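# Roll utility cart through door into yellow bay

## Task

Push the utility cart through the self-closing door into the other room and leave it in the yellow bay, with all four wheels fully inside the tape and none touching it. The case of copy paper must sit in the cart's top tray with no part of it past the tray's edges. The door must be closed at the end. Either robot or both may be used, and no robot may tip over or be left leaning.

## Robot and tools

Robots: two identical Hello Robot Stretch 4 units, r1 and r2. Each has an omni-wheel base, a lift sliding up a mast, and one arm reaching forward with a wrist (yaw, pitch, roll) and a two-finger gripper. Each is about 1.6 m tall, and its base rim lies within 0.23 m of its base origin. Each robot reports in its own frames, so only images, lidar_m and wrist_depth_mm reveal where the two stand relative to each other.

Frames: the base frame sits on the floor under the base centre, with x forward, y left and z up, in metres. hand_pose, a point between the open fingertips, is given in this frame and may be slightly wrong. The odometry frame is the base frame as it was when the scene began. base_odometry counts wheel turns only, so slip shows up as travel; heading is in rad, left positive, from -3.142 to 3.142.

move: one call per action, and blocking must be false (true or omitted is refused). It returns at once while motion continues. Top-level keys are r1, r2, cameras and blocking. Each robot key holds an object for that robot only; an unnamed robot gets nothing new. Inside it:
- base: one relative offset from where that base last reported itself, in its own base frame. translate_m (forward +, -2 to 2 m), strafe_m (left +, -2 to 2 m), rotate_rad (counter-clockwise +, -3.2 to 3.2). translate_m and strafe_m may be combined for a straight diagonal drive; rotate_rad goes alone.
- joints: absolute targets by name. lift_m 0 to 1.2; arm_m 0 to 0.55 (extension); wrist_yaw_rad -1.134 to 4.276 (0 ahead, + left, 3.14 folded back); wrist_pitch_rad -1.117 to 4.259 (0 level, 1.57 pointing down); wrist_roll_rad -1.117 to 4.259 (+ clockwise viewed from behind); gripper_m -0.038 to 0.141, the fingertip gap (error up to 0.015; -0.02 or less makes the fingers press each other). Targets past a range are clipped and reported.
- pace: "slow", "default", "fast" or "max". Base tops out at 0.1/0.3/0.4/0.6 m/s and 1/2/3/4 rad/s; lift 0.15/0.3/0.4/0.5 m/s; arm 0.1/0.4/0.6/0.7 m/s; wrist 1.82 rad/s always. A raised lift (above 0.2) slows the base, down to 0.3 m/s and 1 rad/s at 1.2.
- speeds: a top speed per joint key (not gripper_m), overriding pace.
- contact_limits: 0 (gentlest) to 1 for arm_m, lift_m, translate_m, strafe_m, rotate_rad, given next to its own command; default 0.5. A base limit persists until an action names base again. The arm still needs roughly 15 to 40 N to stop even at 0.
- end_of_arm: "enable_torque" alone, to revive wrist or gripper motors that shut off.
cameras: list from r1_head_camera, r1_head_left_camera, r1_head_right_camera, r1_wrist_camera, r2_head_camera, r2_head_left_camera, r2_head_right_camera, r2_wrist_camera, or "all"; [] for none. An empty move returns full state, all images and the scene number. Any action lasts at most 15 s; a motion is cut at 14 s (time_out). A new move replaces only the targets it names.

wait: seconds 0 to 10, optional cameras. Returns early once a running move comes to rest. wait(0) shows an "earlier move" line.
stop: brakes every running motion on both robots; also re-brakes slack wheels. A "stop:" line says whether wheels hold again.
zoom_image: camera plus region [x0, y0, x1, y1] in pixels from the top-left, at most 504 by 504, on the newest image of that camera.
finished_scene: scene = the current scene number; ends it irreversibly, and the goal must hold without help.

Results: the "move" line lists each moved robot as "done" or its worst status. base_status and joint_status show moving, done, off_target (resting short, maybe still pushing), contact_stop (blocked, that part goes slack), time_out (target dropped), limit_stop_at_own_body, limit_stop_at_tilt (lean above 6 degrees; lift, arm, wheels go slack until it eases), torque_fault (motor limp). An unrequested stop or a refused call cancels the later move/wait/finished_scene calls in the same reply. Robots under "as last shown" were not commanded; their lines repeat old values. on_its_own reports what holds, goes slack or is off. lidar_m: 12 distances in metres, 30-degree sectors, 1st ahead, counting counter-clockwise (4th left, 7th behind, 10th right); "-" is nothing seen or closer than 0.25 m. wrist_depth_mm: 7x7 grid of depths, 100 to 2000 mm, read from the top left. motor_effort in percent (peak in brackets); servo_current in mA. turned_by_wheels versus turned_by_imu differing by over about 0.1 rad in one move signals a hit or slip. base_tilt in degrees, forward and right positive, with a fixed error up to 3.

Gripping: command a gap more than 0.015 under the object width; about 0.06 under resists tugs. Close to -0.02 or less behind a handle or bar. A gripper servo_current rise indicates a firm grip; the reading and "done" do not. Open before twisting base or wrist while clamped on a rim.

Avoid: any hard contact between the two robots, including one gripper closing on the other's fingers; bases already touching must not drive further. Their travel can differ up to about 3 cm per metre, so a shared load can strain or tip them. Do not turn, drive or brake with over 1 kg held and arm_m above 0.2, especially fast. Self-collision risk: gripper over the base with a low lift (below 0.2, or 0.45 pointing down), tilted up with roll, yaw plus pitch below about -1.1, or tilt/roll with the wrist folded back. Keep lift_m contact limit at 0.3 or more when lifting 2 kg. No drops, slams or hard hits; loose objects may get nudged occasionally. The world keeps running while you compose each reply.

Each tool is called after "Request:" as name([rows], argument=value, ...), one row to a line, values as JSON.

## Session

Request:
move()

Scene clock: 0.00 s.
r1.base_odometry: x=+0.000 y=+0.000 heading=+0.000
r1.turned_by_wheels: +0.000
r1.turned_by_imu: +0.000
r1.base_tilt: forward=-1.6 right=+1.3
r1.lidar_m: 1.92 2.25 3.81 1.93 0.97 0.84 0.83 0.93 0.77 0.76 0.93 1.59
r1.base_status: not commanded
r1.joint_positions: lift_m=+0.127 arm_m=+0.000 wrist_yaw_rad=+3.089 wrist_pitch_rad=+0.002 wrist_roll_rad=+0.000 gripper_m=+0.056
r1.joint_status: not commanded
r1.measured_speeds: all 0
r1.motor_effort: lift_m=+20 arm_m=-4 wheel_0=+0 wheel_1=+1 wheel_2=+1
r1.servo_current: wrist_yaw_rad=39 wrist_pitch_rad=46 wrist_roll_rad=65 gripper_m=39
r1.hand_pose: x=-0.1125 y=+0.1024 z=+0.3046 quat_wxyz=(+0.026, -0.001, +0.000, +1.000) (m; r1's base frame)
r1.wrist_depth_mm: 137 138 - - - - - / 113 139 - - - - - / 117 140 224 - - - - / 137 161 - - - - - / - - - - - - - / - - 191 - 187 - - / 842 759 750 788 788 732 768
r2.base_odometry: x=+0.000 y=+0.000 heading=+0.000
r2.turned_by_wheels: +0.000
r2.turned_by_imu: +0.000
r2.base_tilt: forward=-0.6 right=+0.1
r2.lidar_m: 2.02 1.45 1.40 1.49 2.01 2.22 2.34 3.17 1.60 3.62 2.59 2.46
r2.base_status: not commanded
r2.joint_positions: lift_m=+0.295 arm_m=+0.000 wrist_yaw_rad=+3.133 wrist_pitch_rad=+0.002 wrist_roll_rad=+0.000 gripper_m=+0.056
r2.joint_status: not commanded
r2.measured_speeds: all 0
r2.motor_effort: lift_m=+18 arm_m=-4 wheel_0=+0 wheel_1=-1 wheel_2=+0
r2.servo_current: wrist_yaw_rad=46 wrist_pitch_rad=39 wrist_roll_rad=46 gripper_m=59
r2.hand_pose: x=-0.1167 y=+0.0898 z=+0.4727 quat_wxyz=(+0.004, -0.001, +0.000, +1.000) (m; r2's base frame)
r2.wrist_depth_mm: - 140 - - - - - / - 126 150 - - - - / - 130 185 - - - - / 144 143 272 - - - - / 229 - - - - - - / 226 1576 196 1576 190 1618 1464 / 226 1060 1138 - - 1025 1060
pictures: r1_head_camera, r1_head_left_camera, r1_head_right_camera, r1_wrist_camera, r2_head_camera, r2_head_left_camera, r2_head_right_camera, r2_wrist_camera
Images, in order (width x height): r1_head_camera 420x560, r1_head_left_camera 420x672, r1_head_right_camera 420x672, r1_wrist_camera 616x392, r2_head_camera 420x560, r2_head_left_camera 420x672, r2_head_right_camera 420x672, r2_wrist_camera 616x392.

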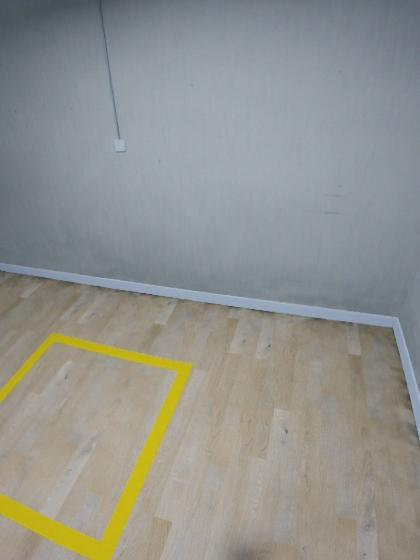

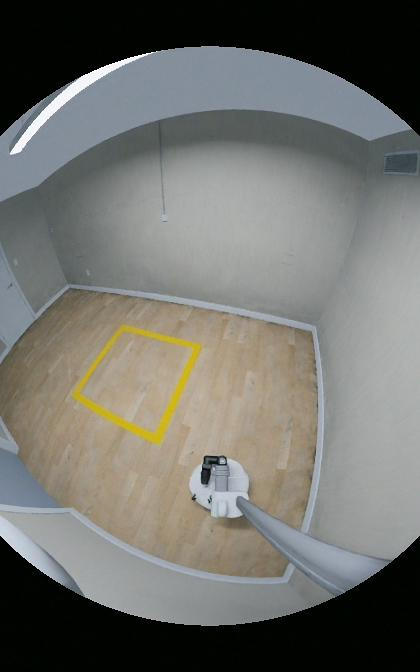

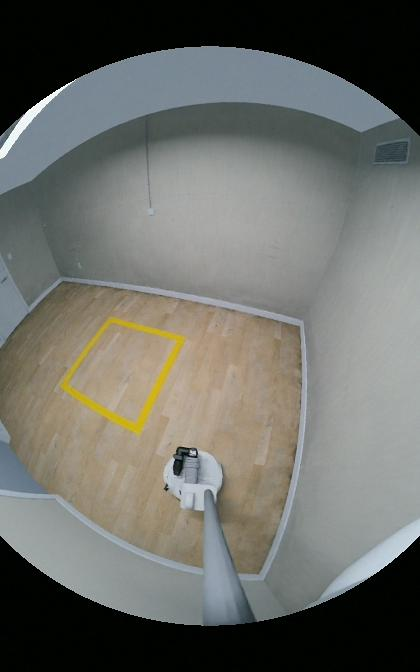

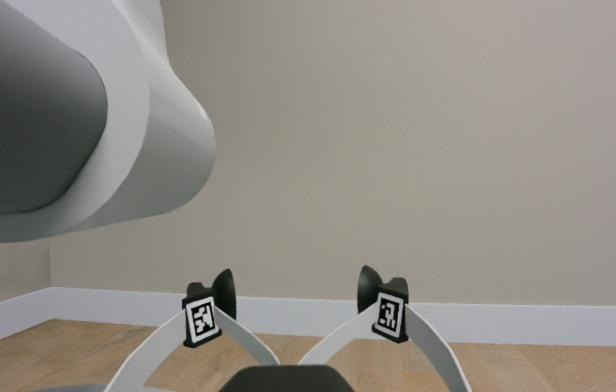

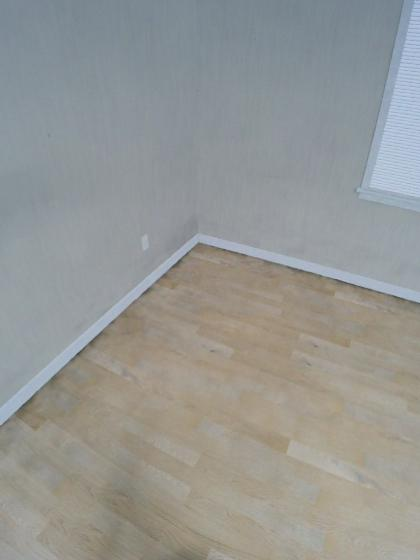

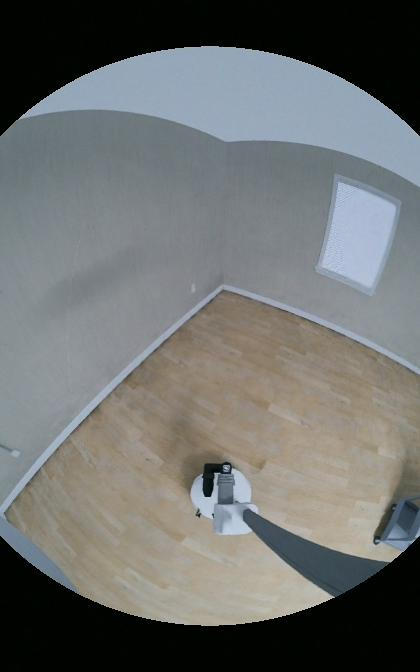

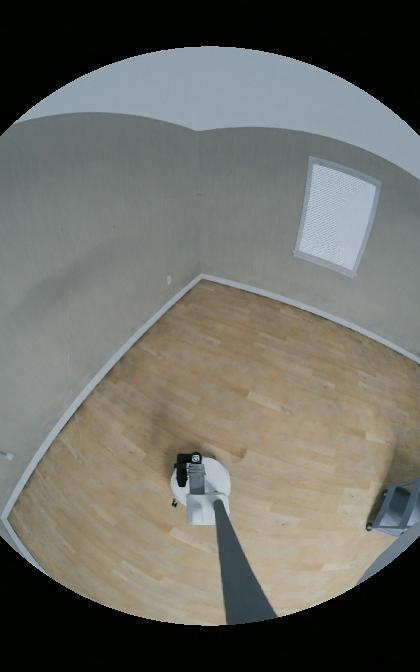

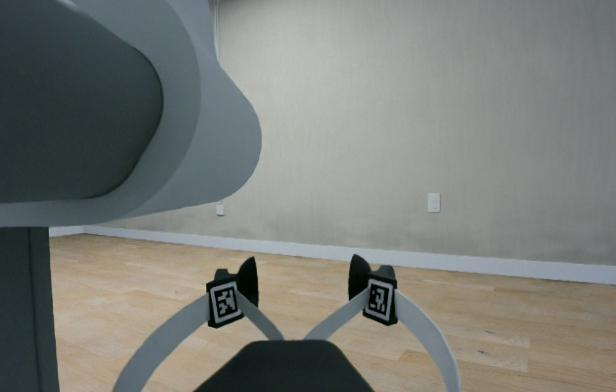

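Request:
move(blocking=false, r1={"base":{"rotate_rad":1.2},"pace":"fast"}, r2={"base":{"rotate_rad":-1.6},"pace":"fast"})

Request:
wait(seconds=2)

Request:
wait(seconds=0.7, cameras=["r1_head_camera","r1_head_left_camera","r1_head_right_camera","r2_head_camera","r2_head_left_camera","r2_head_right_camera"])

Scene clock: 4.33 s.
move: r1 moving; r2 moving
r1.base_odometry: x=+0.000 y=+0.000 heading=+0.378
r1.turned_by_wheels: +0.378
r1.turned_by_imu: +0.379
r1.base_tilt: forward=-1.6 right=+1.2
r1.lidar_m: 2.06 3.10 2.42 1.11 0.86 0.81 0.91 0.78 0.78 0.85 1.27 1.93
r1.base_status: rotate_rad moving
r1.joint_positions: lift_m=+0.127 arm_m=+0.000 wrist_yaw_rad=+3.089 wrist_pitch_rad=+0.002 wrist_roll_rad=+0.000 gripper_m=+0.056
r1.joint_status: not commanded
r1.measured_speeds: translate_m=+0.000 strafe_m=+0.000 rotate_rad=+1.458 lift_m=+0.000 arm_m=+0.000 wrist_yaw_rad=+0.000 wrist_pitch_rad=+0.000 wrist_roll_rad=+0.000
r1.motor_effort: lift_m=+20(20) arm_m=-4(4) wheel_0=-9(10) wheel_1=-8(10) wheel_2=-9(9)
r1.servo_current: wrist_yaw_rad=59(59) wrist_pitch_rad=39(46) wrist_roll_rad=46(59) gripper_m=39(39)
r1.hand_pose: x=-0.1125 y=+0.1024 z=+0.3046 quat_wxyz=(+0.026, -0.001, +0.000, +1.000) (m; r1's base frame)
r1.wrist_depth_mm: 136 138 - - - - - / 113 139 - - - - - / 118 140 229 - - - - / 137 161 - - - - - / - - - - - - - / - 991 190 - 187 - - / 778 750 750 798 750 699 -
r2.base_odometry: x=+0.000 y=+0.000 heading=-0.378
r2.turned_by_wheels: -0.378
r2.turned_by_imu: -0.366
r2.base_tilt: forward=-0.7 right=+0.1
r2.lidar_m: 2.47 1.77 1.43 1.38 1.56 2.26 2.24 2.48 3.79 1.63 3.18 2.52
r2.base_status: rotate_rad moving
r2.joint_positions: lift_m=+0.295 arm_m=+0.000 wrist_yaw_rad=+3.133 wrist_pitch_rad=+0.002 wrist_roll_rad=+0.000 gripper_m=+0.056
r2.joint_status: not commanded
r2.measured_speeds: translate_m=+0.000 strafe_m=-0.001 rotate_rad=-1.461 lift_m=+0.000 arm_m=+0.000 wrist_yaw_rad=+0.000 wrist_pitch_rad=+0.000 wrist_roll_rad=+0.000
r2.motor_effort: lift_m=+18(18) arm_m=-4(4) wheel_0=+9(10) wheel_1=+10(12) wheel_2=+11(12)
r2.servo_current: wrist_yaw_rad=33(52) wrist_pitch_rad=39(46) wrist_roll_rad=52(52) gripper_m=39(59)
r2.hand_pose: x=-0.1167 y=+0.0898 z=+0.4727 quat_wxyz=(+0.004, -0.001, +0.000, +1.000) (m; r2's base frame)
r2.wrist_depth_mm: - 141 - - - - - / - 127 150 - - - - / - 130 184 - - - - / 144 143 272 - - - - / 229 - - - - - - / 227 1576 196 1576 190 1661 1464 / 226 1060 1138 - - 1060 1060
pictures: none

Scene clock: 5.40 s.
earlier move: r1 done; r2 moving
r1.base_odometry: x=+0.000 y=+0.000 heading=+1.200
r1.turned_by_wheels: +0.822
r1.turned_by_imu: +0.827
r1.base_tilt: forward=-1.6 right=+1.3
r1.lidar_m: 3.89 1.55 0.93 0.83 0.87 0.87 0.77 0.79 1.02 1.91 1.98 2.46
r1.base_status: done
r1.joint_positions: lift_m=+0.127 arm_m=+0.000 wrist_yaw_rad=+3.089 wrist_pitch_rad=+0.002 wrist_roll_rad=+0.000 gripper_m=+0.056
r1.joint_status: not commanded
r1.measured_speeds: all 0
r1.motor_effort: lift_m=+20(20) arm_m=-4(4) wheel_0=+1(11) wheel_1=+1(10) wheel_2=+2(9)
r1.servo_current: wrist_yaw_rad=59(59) wrist_pitch_rad=46(52) wrist_roll_rad=46(59) gripper_m=39(46)
r1.hand_pose: x=-0.1125 y=+0.1024 z=+0.3046 quat_wxyz=(+0.026, -0.001, +0.000, +1.000) (m; r1's base frame)
r1.wrist_depth_mm: 136 139 - - - - - / 113 139 - - - - - / 118 140 227 - - - - / 137 161 - - - - - / - - - - - - - / - - 190 - 186 - - / 788 163 750 798 788 788 768
r2.base_odometry: x=+0.000 y=+0.000 heading=-1.599
r2.turned_by_wheels: -1.221
r2.turned_by_imu: -1.189
r2.base_tilt: forward=-0.7 right=+0.0
r2.lidar_m: 3.67 2.59 2.49 2.06 1.47 1.41 1.47 1.96 2.22 2.33 3.11 1.62
r2.base_status: rotate_rad moving
r2.joint_positions: lift_m=+0.295 arm_m=+0.000 wrist_yaw_rad=+3.133 wrist_pitch_rad=+0.002 wrist_roll_rad=+0.000 gripper_m=+0.056
r2.joint_status: not commanded
r2.measured_speeds: all 0
r2.motor_effort: lift_m=+18(18) arm_m=-4(4) wheel_0=+4(13) wheel_1=+1(14) wheel_2=+4(12)
r2.servo_current: wrist_yaw_rad=33(59) wrist_pitch_rad=39(46) wrist_roll_rad=46(52) gripper_m=52(59)
r2.hand_pose: x=-0.1167 y=+0.0898 z=+0.4727 quat_wxyz=(+0.004, -0.001, +0.000, +1.000) (m; r2's base frame)
r2.wrist_depth_mm: - 140 - - - - - / - 127 142 - - - - / - 130 185 - - - - / 144 144 226 - - - - / 230 - - - - - - / 227 1537 196 1308 190 - - / 226 1078 1160 - - 1042 1060
wait: 1.07 of 2 s (r1 has come to rest)
pictures: none

Scene clock: 5.60 s.
earlier move: r2 done
r1.base_odometry: x=+0.000 y=+0.000 heading=+1.200
r1.turned_by_wheels: +0.000
r1.turned_by_imu: +0.000
r1.base_tilt: forward=-1.6 right=+1.2
r1.lidar_m: 3.91 1.55 0.93 0.83 0.85 0.85 0.77 0.77 1.02 1.92 1.95 2.43
r1.base_status: done
r1.joint_positions: lift_m=+0.127 arm_m=+0.000 wrist_yaw_rad=+3.089 wrist_pitch_rad=+0.002 wrist_roll_rad=+0.000 gripper_m=+0.056
r1.joint_status: not commanded
r1.measured_speeds: all 0
r1.motor_effort: lift_m=+20(20) arm_m=-4(4) wheel_0=+0(11) wheel_1=+1(10) wheel_2=+2(9)
r1.servo_current: wrist_yaw_rad=59(59) wrist_pitch_rad=46(52) wrist_roll_rad=39(65) gripper_m=39(46)
r1.hand_pose: x=-0.1125 y=+0.1024 z=+0.3046 quat_wxyz=(+0.026, -0.001, +0.000, +1.000) (m; r1's base frame)
r1.wrist_depth_mm: 136 139 - - - - - / 113 139 - - - - - / 117 140 228 - - - - / 137 161 - - - - - / - - - - - - - / - - 190 - 188 - - / 778 163 759 798 798 778 768
r2.base_odometry: x=+0.000 y=+0.000 heading=-1.599
r2.turned_by_wheels: +0.000
r2.turned_by_imu: +0.000
r2.base_tilt: forward=-0.7 right=+0.1
r2.lidar_m: 3.64 2.62 2.49 2.05 1.47 1.39 1.47 1.98 2.21 2.30 3.09 1.61
r2.base_status: done
r2.joint_positions: lift_m=+0.295 arm_m=+0.000 wrist_yaw_rad=+3.133 wrist_pitch_rad=+0.002 wrist_roll_rad=+0.000 gripper_m=+0.056
r2.joint_status: not commanded
r2.measured_speeds: all 0
r2.motor_effort: lift_m=+18(18) arm_m=-4(4) wheel_0=+4(13) wheel_1=+1(14) wheel_2=+3(12)
r2.servo_current: wrist_yaw_rad=46(59) wrist_pitch_rad=46(46) wrist_roll_rad=46(52) gripper_m=52(59)
r2.hand_pose: x=-0.1167 y=+0.0898 z=+0.4727 quat_wxyz=(+0.004, -0.001, +0.000, +1.000) (m; r2's base frame)
r2.wrist_depth_mm: - 141 - - - - - / - 127 141 - - - - / - 129 185 - - - - / 144 144 227 - - - - / 231 - - - - - - / 227 1576 196 1336 190 - - / 225 1078 1138 - - 1042 1060
wait: 0.20 of 0.7 s (r2 has come to rest)
pictures: r1_head_camera, r1_head_left_camera, r1_head_right_camera, r2_head_camera, r2_head_left_camera, r2_head_right_camera
Images, in order (width x height): r1_head_camera 420x560, r1_head_left_camera 420x672, r1_head_right_camera 420x672, r2_head_camera 420x560, r2_head_left_camera 420x672, r2_head_right_camera 420x672.

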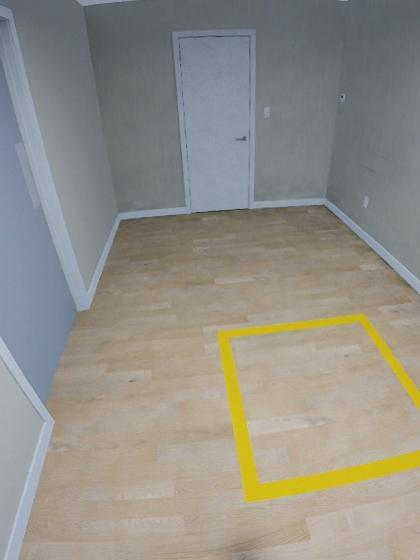

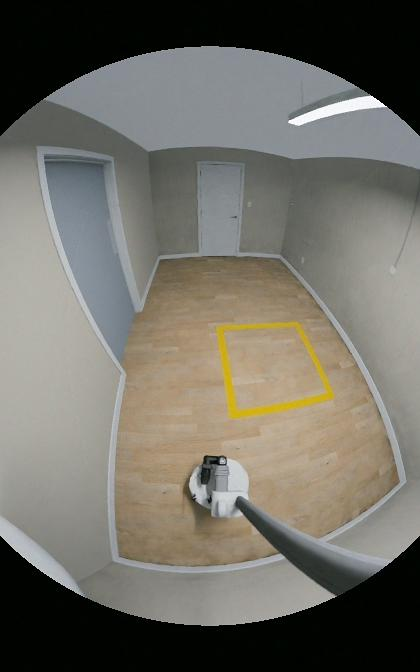

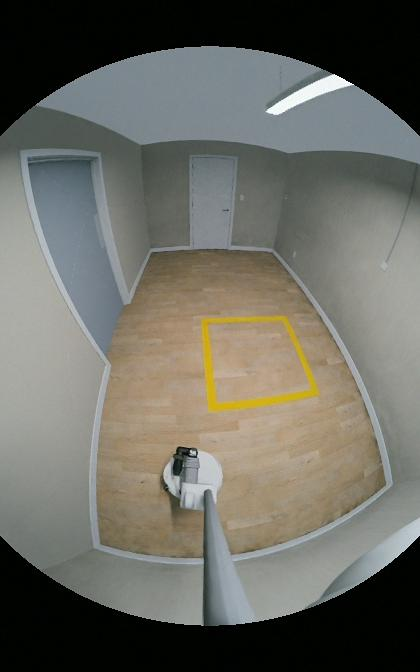

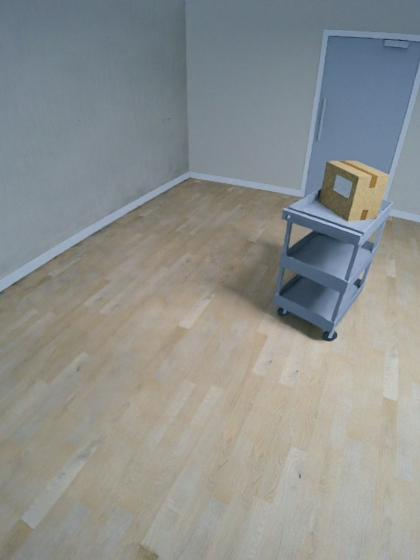

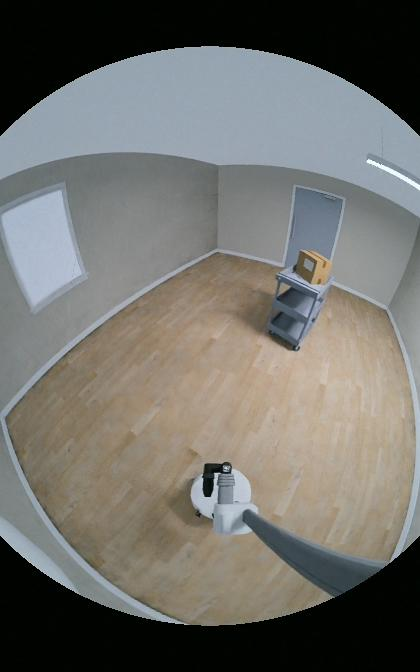

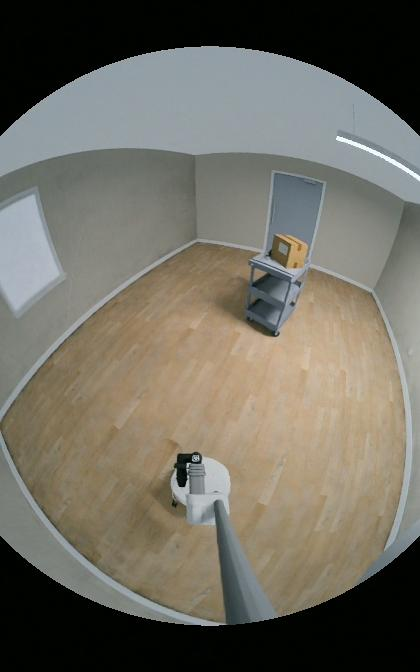

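Request:
zoom_image(camera="r2_head_camera", region=[230, 10, 420, 360])

Request:
zoom_image(camera="r1_head_camera", region=[0, 0, 420, 504])

Request:
zoom_image(camera="r2_head_left_camera", region=[180, 150, 420, 390])

Scaled by 1.440 from the camera's 420x560 image, which has a finer 1200x1600 frame.

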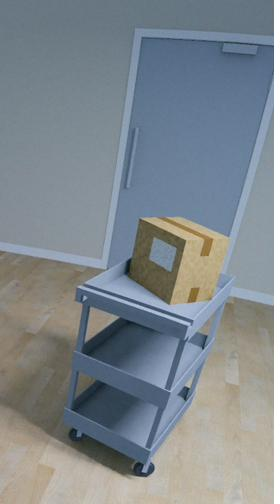

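Scaled by 1.000.

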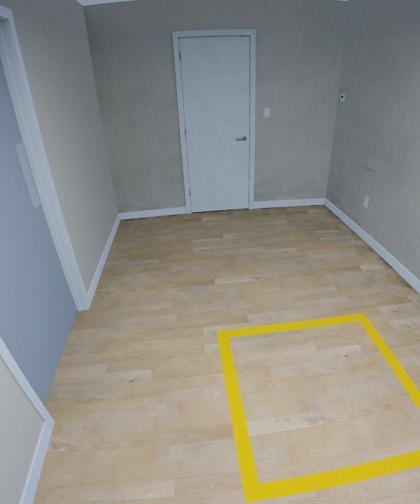

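Scaled by 2.100 from the camera's 420x672 image, which has a finer 600x960 frame.

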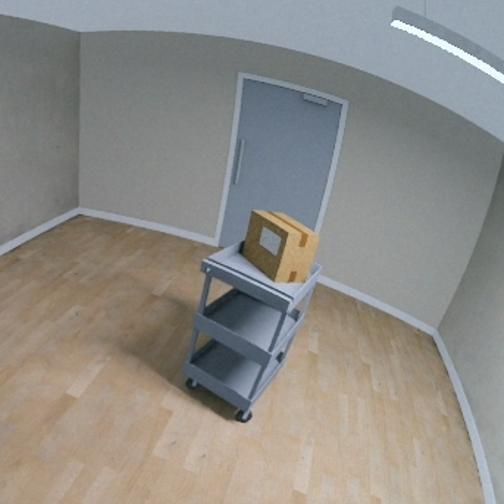

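Request:
move(blocking=false, r1={"base":{"rotate_rad":0.09},"joints":{"lift_m":0.7},"pace":"fast"}, r2={"base":{"rotate_rad":-0.53},"joints":{"lift_m":0.7},"pace":"fast"})

Request:
wait(seconds=1.2)

Request:
move(blocking=false, r1={"base":{"translate_m":1.65},"joints":{"wrist_yaw_rad":0,"gripper_m":-0.02},"pace":"fast"}, r2={"joints":{"wrist_yaw_rad":0}})

Request:
wait(seconds=2)

Request:
wait(seconds=5, cameras=["r1_head_camera","r1_head_left_camera","r2_head_camera","r2_head_left_camera"])

Scene clock: 75.70 s.
move: r1 moving; r2 moving
r1.base_odometry: x=+0.000 y=+0.000 heading=+1.290
r1.turned_by_wheels: +0.090
r1.turned_by_imu: +0.090
r1.base_tilt: forward=-1.6 right=+1.3
r1.lidar_m: 3.91 1.27 0.90 0.83 0.87 0.83 0.76 0.81 1.09 1.92 1.99 2.66
r1.base_status: rotate_rad moving
r1.joint_positions: lift_m=+0.190 arm_m=+0.000 wrist_yaw_rad=+3.089 wrist_pitch_rad=+0.002 wrist_roll_rad=+0.000 gripper_m=+0.056
r1.joint_status: lift_m moving
r1.measured_speeds: translate_m=+0.000 strafe_m=+0.000 rotate_rad=+0.000 lift_m=+0.243 arm_m=+0.000 wrist_yaw_rad=+0.000 wrist_pitch_rad=+0.000 wrist_roll_rad=+0.000
r1.motor_effort: lift_m=+26(28) arm_m=-4(4) wheel_0=-2(9) wheel_1=+0(7) wheel_2=+1(6)
r1.servo_current: wrist_yaw_rad=46(59) wrist_pitch_rad=46(46) wrist_roll_rad=26(65) gripper_m=39(46)
r1.hand_pose: x=-0.1125 y=+0.1024 z=+0.3674 quat_wxyz=(+0.026, -0.001, +0.000, +1.000) (m; r1's base frame)
r1.wrist_depth_mm: 136 138 - - - - - / 113 139 - - - - - / 117 139 226 - - - - / 137 160 - - - - - / - - - - - - - / - - 190 - 187 - - / - 152 809 137 854 831 866
r2.base_odometry: x=+0.000 y=+0.000 heading=-1.958
r2.turned_by_wheels: -0.359
r2.turned_by_imu: -0.349
r2.base_tilt: forward=-0.7 right=+0.1
r2.lidar_m: 1.63 3.18 2.52 2.49 1.80 1.42 1.41 1.53 2.26 2.23 2.45 3.77
r2.base_status: rotate_rad moving
r2.joint_positions: lift_m=+0.358 arm_m=+0.000 wrist_yaw_rad=+3.133 wrist_pitch_rad=+0.002 wrist_roll_rad=+0.000 gripper_m=+0.056
r2.joint_status: lift_m moving
r2.measured_speeds: translate_m=-0.001 strafe_m=+0.002 rotate_rad=-1.072 lift_m=+0.243 arm_m=+0.000 wrist_yaw_rad=+0.000 wrist_pitch_rad=+0.000 wrist_roll_rad=+0.000
r2.motor_effort: lift_m=+21(24) arm_m=-4(4) wheel_0=+1(13) wheel_1=+5(12) wheel_2=+7(12)
r2.servo_current: wrist_yaw_rad=46(59) wrist_pitch_rad=33(46) wrist_roll_rad=52(59) gripper_m=52(52)
r2.hand_pose: x=-0.1167 y=+0.0898 z=+0.5357 quat_wxyz=(+0.004, -0.001, +0.000, +1.000) (m; r2's base frame)
r2.wrist_depth_mm: - 141 - - - - - / - 127 141 - - - - / - 129 185 - - - - / 144 144 208 - - - - / 220 - - - - - - / 227 1576 191 170 189 - - / 226 1160 1255 - - 1138 1182
pictures: none

Scene clock: 76.90 s.
earlier move: r1 moving; r2 moving
r1.base_odometry: x=+0.000 y=+0.000 heading=+1.290
r1.turned_by_wheels: +0.000
r1.turned_by_imu: +0.000
r1.base_tilt: forward=-1.6 right=+1.3
r1.lidar_m: 3.91 1.29 0.90 0.83 0.87 0.81 0.78 0.81 1.09 1.92 2.01 2.66
r1.base_status: done
r1.joint_positions: lift_m=+0.630 arm_m=+0.000 wrist_yaw_rad=+3.089 wrist_pitch_rad=+0.002 wrist_roll_rad=+0.000 gripper_m=+0.056
r1.joint_status: lift_m moving
r1.measured_speeds: translate_m=+0.000 strafe_m=+0.000 rotate_rad=+0.000 lift_m=+0.273 arm_m=+0.000 wrist_yaw_rad=+0.000 wrist_pitch_rad=+0.000 wrist_roll_rad=+0.000
r1.motor_effort: lift_m=+26(29) arm_m=-4(4) wheel_0=-2(9) wheel_1=+0(7) wheel_2=+1(6)
r1.servo_current: wrist_yaw_rad=39(65) wrist_pitch_rad=46(52) wrist_roll_rad=52(65) gripper_m=39(52)
r1.hand_pose: x=-0.1125 y=+0.1024 z=+0.8072 quat_wxyz=(+0.026, -0.001, +0.000, +1.000) (m; r1's base frame)
r1.wrist_depth_mm: 136 138 - - - - - / 113 139 - - - - - / 117 140 228 - - - - / 137 161 - - - - - / - - - - - - - / - - 190 - 187 - - / - 141 - 136 - - -
r2.base_odometry: x=+0.000 y=+0.000 heading=-2.129
r2.turned_by_wheels: -0.170
r2.turned_by_imu: -0.166
r2.base_tilt: forward=-0.7 right=+0.1
r2.lidar_m: 1.60 3.66 2.63 2.50 2.04 1.51 1.38 1.45 1.96 2.22 2.30 3.11
r2.base_status: done
r2.joint_positions: lift_m=+0.697 arm_m=+0.000 wrist_yaw_rad=+3.133 wrist_pitch_rad=+0.002 wrist_roll_rad=+0.000 gripper_m=+0.056
r2.joint_status: lift_m moving
r2.measured_speeds: translate_m=+0.000 strafe_m=+0.000 rotate_rad=+0.000 lift_m=+0.063 arm_m=+0.000 wrist_yaw_rad=+0.000 wrist_pitch_rad=+0.000 wrist_roll_rad=+0.000
r2.motor_effort: lift_m=+23(27) arm_m=-4(4) wheel_0=+4(13) wheel_1=+2(12) wheel_2=+4(12)
r2.servo_current: wrist_yaw_rad=33(65) wrist_pitch_rad=39(46) wrist_roll_rad=52(59) gripper_m=52(52)
r2.hand_pose: x=-0.1167 y=+0.0898 z=+0.8745 quat_wxyz=(+0.004, -0.001, +0.000, +1.000) (m; r2's base frame)
r2.wrist_depth_mm: - 140 - - - - - / - 127 141 - - - - / - 130 183 - - - - / 144 144 216 - - - - / 220 - - - - - - / 220 - 190 - 187 - - / 224 - - - - - -
wait: 1.20 s; no rest
pictures: none

Scene clock: 77.40 s.
earlier move: r1 moving; r2 moving
move: r1 moving; r2 moving
r1.base_odometry: x=+0.014 y=+0.047 heading=+1.290
r1.turned_by_wheels: +0.000
r1.turned_by_imu: +0.000
r1.base_tilt: forward=-1.6 right=+1.3
r1.lidar_m: 3.88 1.26 0.89 0.83 0.86 0.86 0.81 0.83 1.17 1.93 1.99 2.65
r1.base_status: translate_m moving
r1.joint_positions: lift_m=+0.699 arm_m=+0.000 wrist_yaw_rad=+2.450 wrist_pitch_rad=+0.002 wrist_roll_rad=+0.000 gripper_m=+0.037
r1.joint_status: lift_m moving; wrist_yaw_rad moving; gripper_m moving
r1.measured_speeds: translate_m=+0.189 strafe_m=-0.001 rotate_rad=-0.005 lift_m=+0.023 arm_m=+0.000 wrist_yaw_rad=-1.815 wrist_pitch_rad=+0.000 wrist_roll_rad=+0.000
r1.motor_effort: lift_m=+24(28) arm_m=-4(4) wheel_0=+9(10) wheel_1=+5(7) wheel_2=-12(12)
r1.servo_current: wrist_yaw_rad=111(137) wrist_pitch_rad=46(46) wrist_roll_rad=65(65) gripper_m=98(98)
r1.hand_pose: x=+0.0045 y=+0.2512 z=+0.8769 quat_wxyz=(+0.339, -0.001, +0.000, +0.941) (m; r1's base frame)
r1.wrist_depth_mm: - - - - - - - / - - - - - - - / - - - - - - - / - - - - - - - / - - - - - - - / - - 190 - 186 - - / - 143 - 138 152 - -
r2.base_odometry: x=+0.000 y=+0.000 heading=-2.129
r2.turned_by_wheels: +0.000
r2.turned_by_imu: +0.000
r2.base_tilt: forward=-0.7 right=+0.1
r2.lidar_m: 1.59 3.68 2.59 2.49 2.04 1.48 1.39 1.46 1.97 2.23 2.30 3.09
r2.base_status: not commanded
r2.joint_positions: lift_m=+0.700 arm_m=+0.000 wrist_yaw_rad=+2.570 wrist_pitch_rad=+0.002 wrist_roll_rad=+0.000 gripper_m=+0.056
r2.joint_status: lift_m moving; wrist_yaw_rad moving
r2.measured_speeds: translate_m=+0.000 strafe_m=+0.000 rotate_rad=+0.000 lift_m=+0.000 arm_m=+0.000 wrist_yaw_rad=-1.740 wrist_pitch_rad=+0.000 wrist_roll_rad=+0.000
r2.motor_effort: lift_m=+23(23) arm_m=-4(4) wheel_0=+3(4) wheel_1=+2(2) wheel_2=+4(4)
r2.servo_current: wrist_yaw_rad=98(143) wrist_pitch_rad=39(46) wrist_roll_rad=46(52) gripper_m=52(52)
r2.hand_pose: x=-0.0242 y=+0.2296 z=+0.8775 quat_wxyz=(+0.282, -0.001, +0.000, +0.959) (m; r2's base frame)
r2.wrist_depth_mm: - - - - - - - / - - - - - - - / - - - - - - - / - - - - - - - / - - - - - - - / - - 190 - 190 - - / - - - - - 1921 1863
pictures: none

Scene clock: 79.30 s.
earlier move: r1 moving; r2 done
r1.base_odometry: x=+0.210 y=+0.728 heading=+1.291
r1.turned_by_wheels: +0.000
r1.turned_by_imu: +0.000
r1.base_tilt: forward=-1.6 right=+1.3
r1.lidar_m: 3.17 1.43 0.89 0.87 0.90 1.21 1.52 1.58 2.02 1.90 1.95 2.63
r1.base_status: translate_m moving
r1.joint_positions: lift_m=+0.700 arm_m=+0.000 wrist_yaw_rad=+0.003 wrist_pitch_rad=+0.002 wrist_roll_rad=+0.000 gripper_m=-0.019
r1.joint_status: all done
r1.measured_speeds: translate_m=+0.400 strafe_m=+0.000 rotate_rad=+0.001 lift_m=+0.000 arm_m=+0.000 wrist_yaw_rad=+0.000 wrist_pitch_rad=+0.000 wrist_roll_rad=+0.000
r1.motor_effort: lift_m=+24(28) arm_m=-4(4) wheel_0=+4(10) wheel_1=+4(8) wheel_2=-6(12)
r1.servo_current: wrist_yaw_rad=59(137) wrist_pitch_rad=46(46) wrist_roll_rad=39(65) gripper_m=59(130)
r1.hand_pose: x=+0.4595 y=-0.0866 z=+0.8771 quat_wxyz=(+1.000, +0.000, +0.001, +0.001) (m; r1's base frame)
r1.wrist_depth_mm: - - - - - - - / - - - - - - - / - - - - - - - / - - - - - - - / - - - - - - - / - - - 198 - - - / - - 179 183 154 - -
r2.base_odometry: x=+0.000 y=+0.000 heading=-2.129
r2.turned_by_wheels: +0.000
r2.turned_by_imu: +0.000
r2.base_tilt: forward=-0.7 right=+0.1
r2.lidar_m: 1.60 3.63 2.61 2.51 2.10 1.49 1.40 1.48 1.98 2.22 2.32 3.15
r2.base_status: not commanded
r2.joint_positions: lift_m=+0.700 arm_m=+0.000 wrist_yaw_rad=+0.003 wrist_pitch_rad=+0.002 wrist_roll_rad=+0.000 gripper_m=+0.056
r2.joint_status: all done
r2.measured_speeds: all 0
r2.motor_effort: lift_m=+21(24) arm_m=-4(4) wheel_0=+4(4) wheel_1=+2(3) wheel_2=+4(5)
r2.servo_current: wrist_yaw_rad=65(143) wrist_pitch_rad=39(46) wrist_roll_rad=52(59) gripper_m=46(52)
r2.hand_pose: x=+0.4596 y=-0.0866 z=+0.8775 quat_wxyz=(+1.000, +0.000, +0.001, +0.001) (m; r2's base frame)
r2.wrist_depth_mm: - - - - - - - / - - - - - - - / - - - - - - - / - - - 1756 - - - / - - - - - - - / - - 195 - 191 - - / 1983 1863 1756 - - 1863 1808
wait: 1.90 of 2 s (r2 has come to rest)
pictures: none

Scene clock: 82.33 s.
earlier move: r1 done
r1.base_odometry: x=+0.457 y=+1.586 heading=+1.291
r1.turned_by_wheels: +0.000
r1.turned_by_imu: +0.001
r1.base_tilt: forward=-1.6 right=+1.3
r1.lidar_m: 2.27 1.34 0.99 0.98 1.01 1.27 2.39 2.53 1.98 1.86 1.90 2.34
r1.base_status: done
r1.joint_positions: lift_m=+0.700 arm_m=+0.000 wrist_yaw_rad=+0.003 wrist_pitch_rad=+0.002 wrist_roll_rad=+0.000 gripper_m=-0.019
r1.joint_status: all done
r1.measured_speeds: all 0
r1.motor_effort: lift_m=+24(28) arm_m=-4(4) wheel_0=+1(10) wheel_1=+1(8) wheel_2=+2(12)
r1.servo_current: wrist_yaw_rad=46(137) wrist_pitch_rad=46(52) wrist_roll_rad=46(78) gripper_m=52(130)
r1.hand_pose: x=+0.4595 y=-0.0866 z=+0.8771 quat_wxyz=(+1.000, +0.000, +0.001, +0.001) (m; r1's base frame)
r1.wrist_depth_mm: - - - - - - - / - - - - - - - / - - - - - - - / - - - - - - - / - - - - - - - / - - - 198 - - - / - 1863 179 183 154 - -
r2.base_odometry: x=+0.000 y=+0.000 heading=-2.129
r2.turned_by_wheels: +0.000
r2.turned_by_imu: +0.000
r2.base_tilt: forward=-0.7 right=+0.0
r2.lidar_m: 1.58 3.67 2.61 2.48 2.08 1.48 1.39 1.47 1.98 2.23 2.30 3.12
r2.base_status: not commanded
r2.joint_positions: lift_m=+0.700 arm_m=+0.000 wrist_yaw_rad=+0.003 wrist_pitch_rad=+0.002 wrist_roll_rad=+0.000 gripper_m=+0.056
r2.joint_status: all done
r2.measured_speeds: all 0
r2.motor_effort: lift_m=+21(24) arm_m=-4(4) wheel_0=+3(4) wheel_1=+2(3) wheel_2=+4(5)
r2.servo_current: wrist_yaw_rad=59(143) wrist_pitch_rad=39(46) wrist_roll_rad=52(65) gripper_m=59(59)
r2.hand_pose: x=+0.4596 y=-0.0866 z=+0.8775 quat_wxyz=(+1.000, +0.000, +0.001, +0.001) (m; r2's base frame)
r2.wrist_depth_mm: - - - - - - - / - - - - - - - / - - - - - - - / - - - 1808 - - - / - - - - - - - / - - 194 - 191 - - / 1983 1808 1808 - - 1921 1863
wait: 3.03 of 5 s (r1 has come to rest)
pictures: r1_head_camera, r1_head_left_camera, r2_head_camera, r2_head_left_camera
Images, in order (width x height): r1_head_camera 420x560, r1_head_left_camera 420x672, r2_head_camera 420x560, r2_head_left_camera 420x672.

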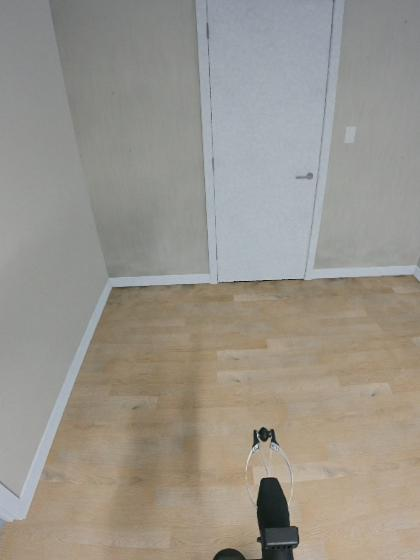

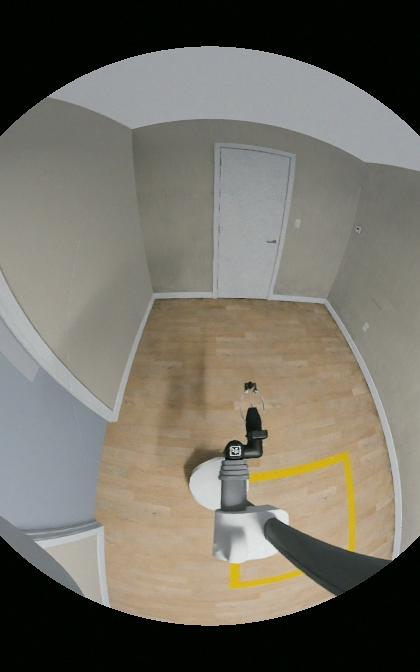

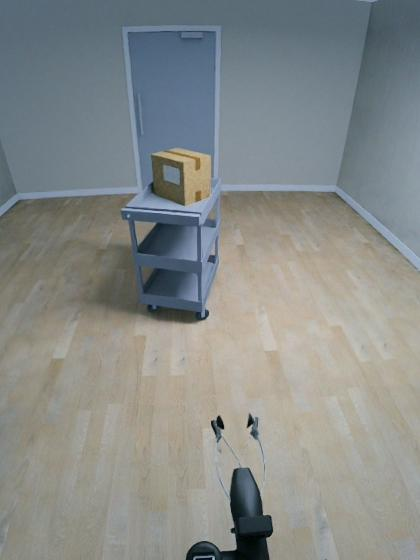

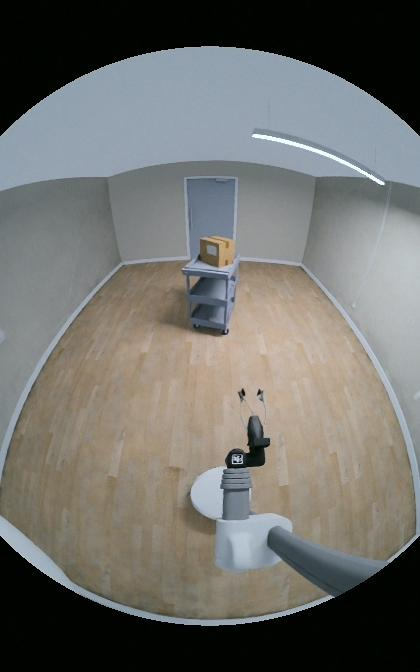

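Request:
zoom_image(camera="r2_head_camera", region=[110, 140, 230, 330])

Request:
move(blocking=false, r1={"base":{"rotate_rad":1.571},"joints":{"lift_m":0.6}}, r2={"base":{"translate_m":0.8,"strafe_m":0.28}})

Request:
wait(seconds=2)

Request:
wait(seconds=4, cameras=["r1_head_camera","r1_head_left_camera","r1_head_right_camera","r2_head_camera","r2_head_left_camera"])

Scaled by 2.653 from the camera's 420x560 image, which has a finer 1200x1600 frame.

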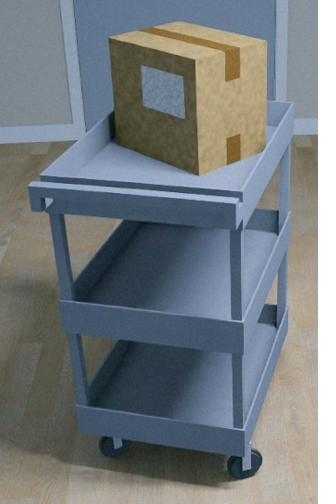

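Scene clock: 100.80 s.
move: r1 moving; r2 moving
r1.base_odometry: x=+0.457 y=+1.586 heading=+1.542
r1.turned_by_wheels: +0.252
r1.turned_by_imu: +0.252
r1.base_tilt: forward=-1.6 right=+1.3
r1.lidar_m: 2.01 1.09 0.99 0.96 1.04 1.72 2.41 2.26 1.90 1.86 2.11 2.27
r1.base_status: rotate_rad moving
r1.joint_positions: lift_m=+0.663 arm_m=+0.000 wrist_yaw_rad=+0.002 wrist_pitch_rad=+0.002 wrist_roll_rad=+0.000 gripper_m=-0.019
r1.joint_status: lift_m moving
r1.measured_speeds: translate_m=-0.001 strafe_m=-0.002 rotate_rad=+0.975 lift_m=-0.146 arm_m=+0.000 wrist_yaw_rad=+0.000 wrist_pitch_rad=+0.000 wrist_roll_rad=+0.000
r1.motor_effort: lift_m=+12(23) arm_m=-4(4) wheel_0=-6(9) wheel_1=-5(8) wheel_2=-5(7)
r1.servo_current: wrist_yaw_rad=52(59) wrist_pitch_rad=46(46) wrist_roll_rad=59(59) gripper_m=52(59)
r1.hand_pose: x=+0.4595 y=-0.0867 z=+0.8402 quat_wxyz=(+1.000, +0.000, +0.001, +0.001) (m; r1's base frame)
r1.wrist_depth_mm: - - - - - - - / - - - - - 1921 - / - - - - - - - / - - - - - - 1863 / - - - - - - - / - - - 198 181 - - / - 139 180 180 154 1756 -
r2.base_odometry: x=-0.007 y=-0.032 heading=-2.128
r2.turned_by_wheels: +0.000
r2.turned_by_imu: +0.001
r2.base_tilt: forward=-0.6 right=+0.0
r2.lidar_m: 1.59 3.66 2.61 2.47 2.14 1.53 1.43 1.49 2.02 2.24 2.31 3.15
r2.base_status: translate_m moving; strafe_m moving
r2.joint_positions: lift_m=+0.700 arm_m=+0.000 wrist_yaw_rad=+0.003 wrist_pitch_rad=+0.002 wrist_roll_rad=+0.000 gripper_m=+0.056
r2.joint_status: not commanded
r2.measured_speeds: translate_m=+0.121 strafe_m=+0.043 rotate_rad=-0.002 lift_m=+0.000 arm_m=+0.000 wrist_yaw_rad=+0.000 wrist_pitch_rad=+0.000 wrist_roll_rad=+0.000
r2.motor_effort: lift_m=+21(21) arm_m=-4(4) wheel_0=+5(9) wheel_1=+9(10) wheel_2=-12(12)
r2.servo_current: wrist_yaw_rad=52(52) wrist_pitch_rad=46(46) wrist_roll_rad=46(59) gripper_m=52(59)
r2.hand_pose: x=+0.4596 y=-0.0866 z=+0.8775 quat_wxyz=(+1.000, +0.000, +0.001, +0.001) (m; r2's base frame)
r2.wrist_depth_mm: - - - - - - - / - - - - - - - / - - - - - - - / - - - 1756 - - - / - - - - - - - / - - 195 - 192 - - / 1921 1863 1756 - - 1863 1863
pictures: none

Scene clock: 102.37 s.
earlier move: r1 done; r2 moving
r1.base_odometry: x=+0.457 y=+1.586 heading=+2.861
r1.turned_by_wheels: +1.319
r1.turned_by_imu: +1.326
r1.base_tilt: forward=-1.6 right=+1.3
r1.lidar_m: 0.98 1.01 1.25 2.40 2.48 1.99 1.86 1.97 2.42 2.29 1.40 1.00
r1.base_status: done
r1.joint_positions: lift_m=+0.601 arm_m=+0.000 wrist_yaw_rad=+0.002 wrist_pitch_rad=+0.002 wrist_roll_rad=+0.000 gripper_m=-0.019
r1.joint_status: all done
r1.measured_speeds: all 0
r1.motor_effort: lift_m=+13(23) arm_m=-4(4) wheel_0=-2(11) wheel_1=-1(9) wheel_2=+1(8)
r1.servo_current: wrist_yaw_rad=39(72) wrist_pitch_rad=33(52) wrist_roll_rad=52(65) gripper_m=52(59)
r1.hand_pose: x=+0.4595 y=-0.0867 z=+0.7781 quat_wxyz=(+1.000, +0.000, +0.001, +0.001) (m; r1's base frame)
r1.wrist_depth_mm: - - - - 778 778 - / - - - - 788 759 - / - - - - - 750 - / - - - - - 788 - / - - - - - 759 - / - - 183 198 170 759 - / - 133 163 147 144 - -
r2.base_odometry: x=-0.099 y=-0.440 heading=-2.128
r2.turned_by_wheels: +0.000
r2.turned_by_imu: +0.001
r2.base_tilt: forward=-0.7 right=+0.1
r2.lidar_m: 1.19 3.47 2.49 2.34 2.45 1.92 1.83 1.91 2.49 2.34 2.44 3.32
r2.base_status: translate_m moving; strafe_m moving
r2.joint_positions: lift_m=+0.700 arm_m=+0.000 wrist_yaw_rad=+0.003 wrist_pitch_rad=+0.002 wrist_roll_rad=+0.000 gripper_m=+0.056
r2.joint_status: not commanded
r2.measured_speeds: translate_m=+0.282 strafe_m=+0.099 rotate_rad=+0.000 lift_m=+0.000 arm_m=+0.000 wrist_yaw_rad=+0.000 wrist_pitch_rad=+0.000 wrist_roll_rad=+0.000
r2.motor_effort: lift_m=+21(21) arm_m=-4(4) wheel_0=+3(9) wheel_1=+6(11) wheel_2=-10(13)
r2.servo_current: wrist_yaw_rad=52(59) wrist_pitch_rad=46(46) wrist_roll_rad=39(65) gripper_m=46(59)
r2.hand_pose: x=+0.4596 y=-0.0866 z=+0.8775 quat_wxyz=(+1.000, +0.000, +0.001, +0.001) (m; r2's base frame)
r2.wrist_depth_mm: - - - - - - - / - - - - - - - / - - - - - - - / - - - 1336 - - - / - - - - - - - / - - 195 - 190 - - / 1983 1863 1863 - - 1921 1863
wait: 1.57 of 2 s (r1 has come to rest)
pictures: none

Scene clock: 104.53 s.
earlier move: r2 done
r1.base_odometry: x=+0.457 y=+1.586 heading=+2.861
r1.turned_by_wheels: +0.000
r1.turned_by_imu: +0.000
r1.base_tilt: forward=-1.6 right=+1.2
r1.lidar_m: 0.98 1.02 1.26 2.42 2.45 1.98 1.86 1.96 2.42 2.29 1.38 1.01
r1.base_status: done
r1.joint_positions: lift_m=+0.601 arm_m=+0.000 wrist_yaw_rad=+0.002 wrist_pitch_rad=+0.002 wrist_roll_rad=+0.000 gripper_m=-0.019
r1.joint_status: all done
r1.measured_speeds: all 0
r1.motor_effort: lift_m=+13(23) arm_m=-4(4) wheel_0=-2(11) wheel_1=-1(9) wheel_2=+1(8)
r1.servo_current: wrist_yaw_rad=52(72) wrist_pitch_rad=46(52) wrist_roll_rad=52(72) gripper_m=52(59)
r1.hand_pose: x=+0.4595 y=-0.0867 z=+0.7781 quat_wxyz=(+1.000, +0.000, +0.001, +0.001) (m; r1's base frame)
r1.wrist_depth_mm: - - - - 778 778 - / - - - - 788 750 - / - - - - - 741 - / - - - - - 788 - / - - - - - 759 - / - - 183 198 170 759 - / - 132 163 147 144 - -
r2.base_odometry: x=-0.185 y=-0.827 heading=-2.128
r2.turned_by_wheels: +0.000
r2.turned_by_imu: +0.001
r2.base_tilt: forward=-0.7 right=+0.1
r2.lidar_m: 0.85 3.28 2.36 2.22 2.32 2.32 2.22 2.30 2.62 2.48 2.58 0.86
r2.base_status: done
r2.joint_positions: lift_m=+0.700 arm_m=+0.000 wrist_yaw_rad=+0.003 wrist_pitch_rad=+0.002 wrist_roll_rad=+0.000 gripper_m=+0.056
r2.joint_status: not commanded
r2.measured_speeds: all 0
r2.motor_effort: lift_m=+20(21) arm_m=-4(4) wheel_0=+5(9) wheel_1=+4(11) wheel_2=-3(13)
r2.servo_current: wrist_yaw_rad=52(59) wrist_pitch_rad=46(46) wrist_roll_rad=33(65) gripper_m=46(59)
r2.hand_pose: x=+0.4596 y=-0.0866 z=+0.8776 quat_wxyz=(+1.000, +0.000, +0.001, +0.001) (m; r2's base frame)
r2.wrist_depth_mm: - - - - - - - / - - - - - - - / - - - - 960 - - / - - - 1042 931 - - / - - - - 634 - - / - - 196 1308 189 - - / 1983 1808 1708 - - 1863 1863
wait: 2.17 of 4 s (r2 has come to rest)
pictures: r1_head_camera, r1_head_left_camera, r1_head_right_camera, r2_head_camera, r2_head_left_camera
Images, in order (width x height): r1_head_camera 420x560, r1_head_left_camera 420x672, r1_head_right_camera 420x672, r2_head_camera 420x560, r2_head_left_camera 420x672.

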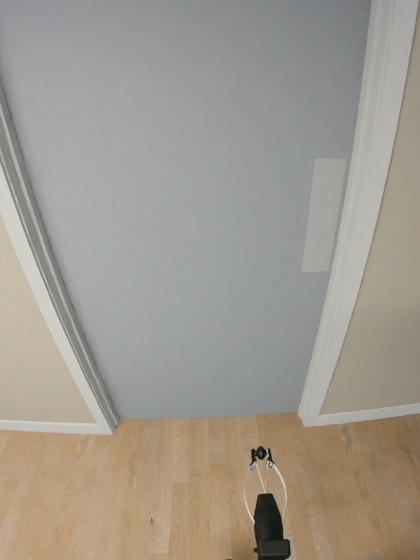

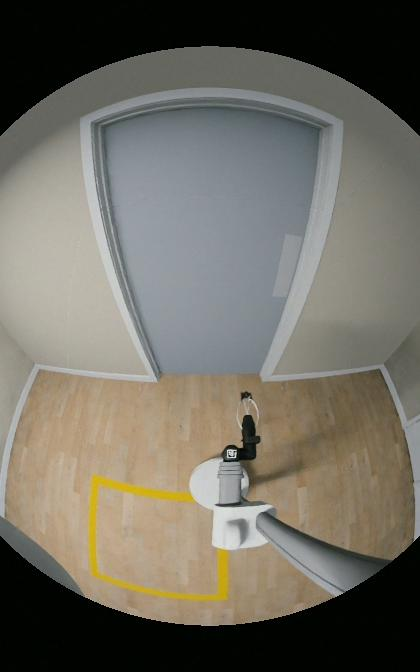

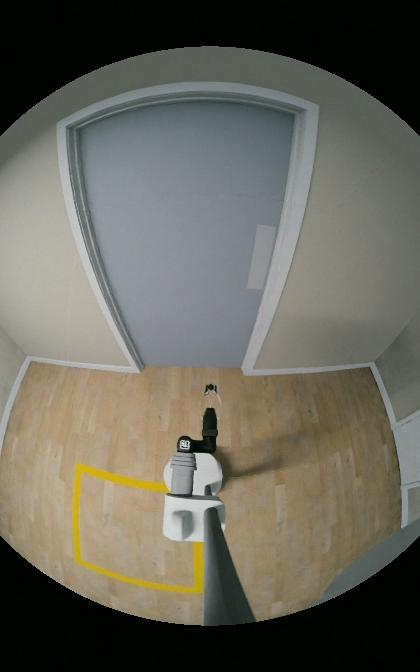

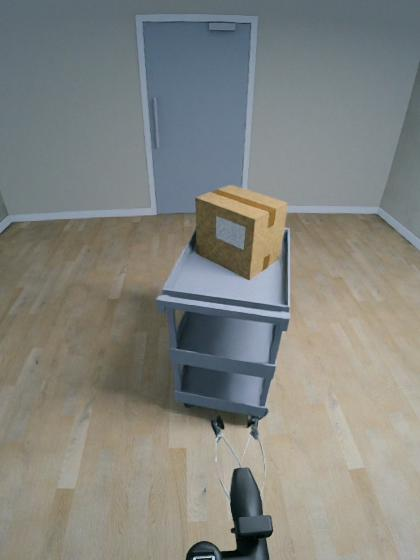

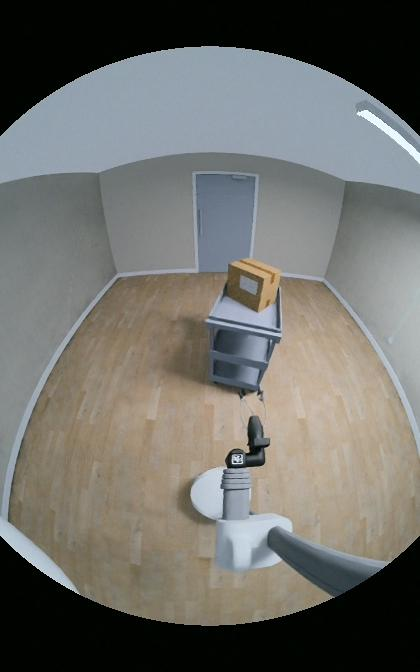

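Request:
zoom_image(camera="r2_head_camera", region=[140, 170, 310, 420])

Request:
move(blocking=false, r1={"base":{"translate_m":0.45,"strafe_m":-0.17}})

Request:
wait(seconds=5, cameras=["r1_head_camera","r1_head_left_camera"])

Scaled by 2.016 from the camera's 420x560 image, which has a finer 1200x1600 frame.

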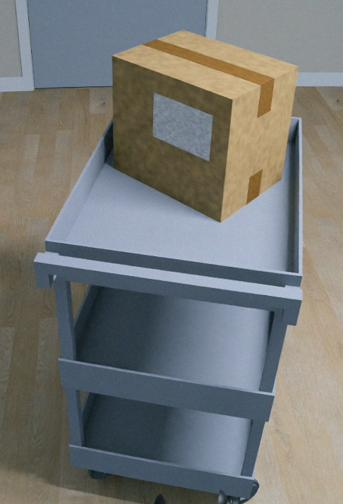

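Scene clock: 112.47 s.
move: r1 moving
r1.base_odometry: x=+0.430 y=+1.606 heading=+2.862
r1.turned_by_wheels: +0.000
r1.turned_by_imu: +0.000
r1.base_tilt: forward=-1.6 right=+1.3
r1.lidar_m: 0.95 1.00 1.20 2.42 2.50 2.00 1.87 1.96 2.45 2.28 1.33 0.99
r1.base_status: translate_m moving; strafe_m moving
r1.joint_positions: lift_m=+0.601 arm_m=+0.000 wrist_yaw_rad=+0.002 wrist_pitch_rad=+0.002 wrist_roll_rad=+0.000 gripper_m=-0.019
r1.joint_status: not commanded
r1.measured_speeds: translate_m=+0.123 strafe_m=-0.047 rotate_rad=+0.001 lift_m=+0.000 arm_m=+0.000 wrist_yaw_rad=+0.000 wrist_pitch_rad=+0.000 wrist_roll_rad=+0.000
r1.motor_effort: lift_m=+13(13) arm_m=-4(4) wheel_0=+9(10) wheel_1=+3(6) wheel_2=-9(9)
r1.servo_current: wrist_yaw_rad=52(65) wrist_pitch_rad=39(52) wrist_roll_rad=46(59) gripper_m=52(59)
r1.hand_pose: x=+0.4595 y=-0.0867 z=+0.7781 quat_wxyz=(+1.000, +0.000, +0.001, +0.001) (m; r1's base frame)
r1.wrist_depth_mm: - - - - 759 750 - / - - - - 759 715 - / - - - - - 741 - / - - - - - 768 - / - - - - - 741 - / - - 182 199 170 732 - / - 133 163 147 144 - -
r2: as last shown
r2.turned_by_imu: +0.000
r2.lidar_m: 0.84 3.27 2.37 2.21 2.31 2.31 2.20 2.27 2.60 2.48 2.59 0.85
r2.motor_effort: lift_m=+20(21) arm_m=-4(4) wheel_0=+4(5) wheel_1=+4(4) wheel_2=-3(3)
r2.servo_current: wrist_yaw_rad=39(52) wrist_pitch_rad=39(46) wrist_roll_rad=46(65) gripper_m=52(52)
r2.wrist_depth_mm: - - - - - - - / - - - - - - - / - - - - 960 - - / - - - 1042 917 - - / - - - - 640 - - / - - 196 1336 188 - - / 1983 1863 1708 - - 1863 1808
pictures: none

Scene clock: 115.00 s.
earlier move: r1 done
r1.base_odometry: x=+0.071 y=+1.873 heading=+2.862
r1.turned_by_wheels: +0.000
r1.turned_by_imu: -0.001
r1.base_tilt: forward=-1.6 right=+1.3
r1.lidar_m: 0.55 0.56 0.78 1.62 2.69 2.43 2.31 2.37 2.22 2.09 0.71 0.52
r1.base_status: done
r1.joint_positions: lift_m=+0.600 arm_m=+0.000 wrist_yaw_rad=+0.002 wrist_pitch_rad=+0.002 wrist_roll_rad=+0.000 gripper_m=-0.019
r1.joint_status: not commanded
r1.measured_speeds: all 0
r1.motor_effort: lift_m=+13(14) arm_m=-4(4) wheel_0=+0(12) wheel_1=+4(6) wheel_2=+0(9)
r1.servo_current: wrist_yaw_rad=59(65) wrist_pitch_rad=39(52) wrist_roll_rad=46(72) gripper_m=59(59)
r1.hand_pose: x=+0.4595 y=-0.0867 z=+0.7781 quat_wxyz=(+1.000, +0.000, +0.001, +0.001) (m; r1's base frame)
r1.wrist_depth_mm: 332 338 336 342 342 310 - / 332 336 338 342 345 309 - / 334 336 342 343 343 312 - / 338 338 342 343 347 315 - / 336 338 342 343 349 314 - / 336 340 342 200 347 317 - / 336 338 183 184 179 285 -
r2.base_odometry: x=-0.185 y=-0.827 heading=-2.128
r2.turned_by_wheels: +0.000
r2.turned_by_imu: +0.000
r2.base_tilt: forward=-0.7 right=+0.0
r2.lidar_m: 0.86 3.28 2.37 2.22 2.33 2.32 2.21 2.28 2.61 2.48 2.58 0.86
r2.base_status: not commanded
r2.joint_positions: lift_m=+0.700 arm_m=+0.000 wrist_yaw_rad=+0.003 wrist_pitch_rad=+0.002 wrist_roll_rad=+0.000 gripper_m=+0.056
r2.joint_status: not commanded
r2.measured_speeds: all 0
r2.motor_effort: lift_m=+20(21) arm_m=-4(4) wheel_0=+4(5) wheel_1=+3(4) wheel_2=-3(4)
r2.servo_current: wrist_yaw_rad=52(59) wrist_pitch_rad=33(46) wrist_roll_rad=52(65) gripper_m=52(59)
r2.hand_pose: x=+0.4596 y=-0.0866 z=+0.8776 quat_wxyz=(+1.000, +0.000, +0.001, +0.001) (m; r2's base frame)
r2.wrist_depth_mm: - - - - - - - / - - - - - - - / - - - - 960 - - / - - - 1078 917 - - / - - - - 634 - - / - - 196 1308 189 - - / 1983 1863 1756 - - 1983 1808
wait: 2.53 of 5 s (r1 has come to rest)
pictures: r1_head_camera, r1_head_left_camera
Images, in order (width x height): r1_head_camera 420x560, r1_head_left_camera 420x672.

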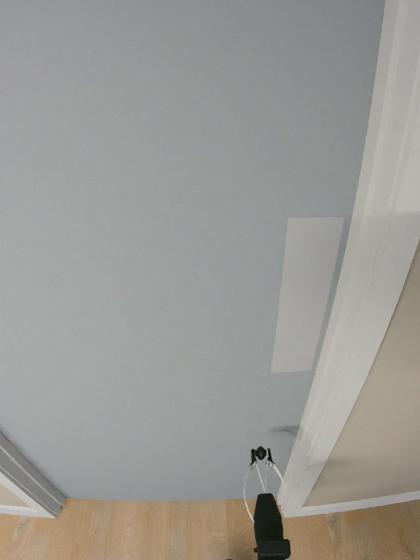

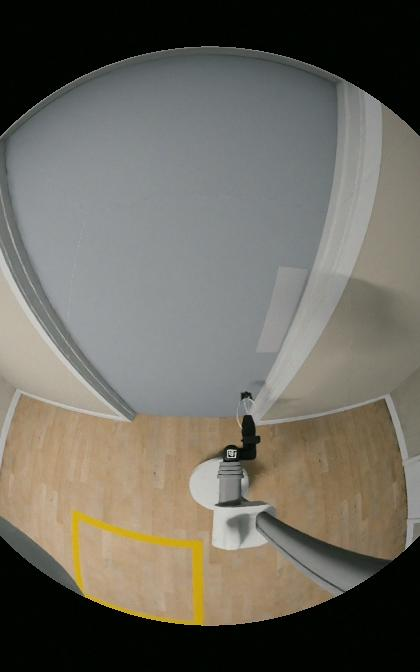

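Request:
move(blocking=false, r1={"base":{"translate_m":0.5,"strafe_m":0.06},"contact_limits":{"translate_m":0.9,"strafe_m":0.9}})

Request:
wait(seconds=5, cameras=["r1_head_camera","r1_head_left_camera","r1_head_right_camera","r2_head_camera"])

r1: "contact_limits": translate_m and strafe_m are given together and make one move, which takes one limit: state it under one of them only
Scene clock: 122.13 s.
r1.base_odometry: x=+0.071 y=+1.873 heading=+2.862
r1.turned_by_wheels: +0.000
r1.turned_by_imu: +0.000
r1.base_tilt: forward=-1.6 right=+1.3
r1.lidar_m: 0.53 0.57 0.78 1.64 2.68 2.44 2.30 2.40 2.23 2.11 0.72 0.51
r1.base_status: done
r1.joint_positions: lift_m=+0.600 arm_m=+0.000 wrist_yaw_rad=+0.002 wrist_pitch_rad=+0.002 wrist_roll_rad=+0.000 gripper_m=-0.019
r1.joint_status: not commanded
r1.measured_speeds: all 0
r1.motor_effort: lift_m=+13(14) arm_m=-4(4) wheel_0=+1(12) wheel_1=+4(6) wheel_2=+0(9)
r1.servo_current: wrist_yaw_rad=52(65) wrist_pitch_rad=46(52) wrist_roll_rad=39(72) gripper_m=52(59)
r1.hand_pose: x=+0.4595 y=-0.0867 z=+0.7781 quat_wxyz=(+1.000, +0.000, +0.001, +0.001) (m; r1's base frame)
r1.wrist_depth_mm: 334 338 338 340 343 312 - / 332 334 338 343 343 312 - / 334 338 342 343 347 312 - / 336 338 342 342 345 312 - / 336 338 342 343 349 314 - / 338 338 342 198 347 315 - / 338 338 183 183 179 283 -
r2.base_odometry: x=-0.185 y=-0.827 heading=-2.128
r2.turned_by_wheels: +0.000
r2.turned_by_imu: +0.000
r2.base_tilt: forward=-0.7 right=+0.1
r2.lidar_m: 0.85 3.25 2.35 2.20 2.32 2.33 2.20 2.30 2.63 2.50 2.58 0.85
r2.base_status: not commanded
r2.joint_positions: lift_m=+0.700 arm_m=+0.000 wrist_yaw_rad=+0.003 wrist_pitch_rad=+0.002 wrist_roll_rad=+0.000 gripper_m=+0.056
r2.joint_status: not commanded
r2.measured_speeds: all 0
r2.motor_effort: lift_m=+20(21) arm_m=-4(4) wheel_0=+4(5) wheel_1=+3(4) wheel_2=-3(4)
r2.servo_current: wrist_yaw_rad=39(59) wrist_pitch_rad=46(46) wrist_roll_rad=46(65) gripper_m=46(59)
r2.hand_pose: x=+0.4596 y=-0.0866 z=+0.8776 quat_wxyz=(+1.000, +0.000, +0.001, +0.001) (m; r2's base frame)
r2.wrist_depth_mm: - - - - - - - / - - - - - - - / - - - - 976 - - / - - - 1078 917 - - / - - - - 634 - - / - - 196 1308 188 - - / 1983 1863 1756 - - 1863 1863
pictures: none

not run: a call was refused earlier in this reply.


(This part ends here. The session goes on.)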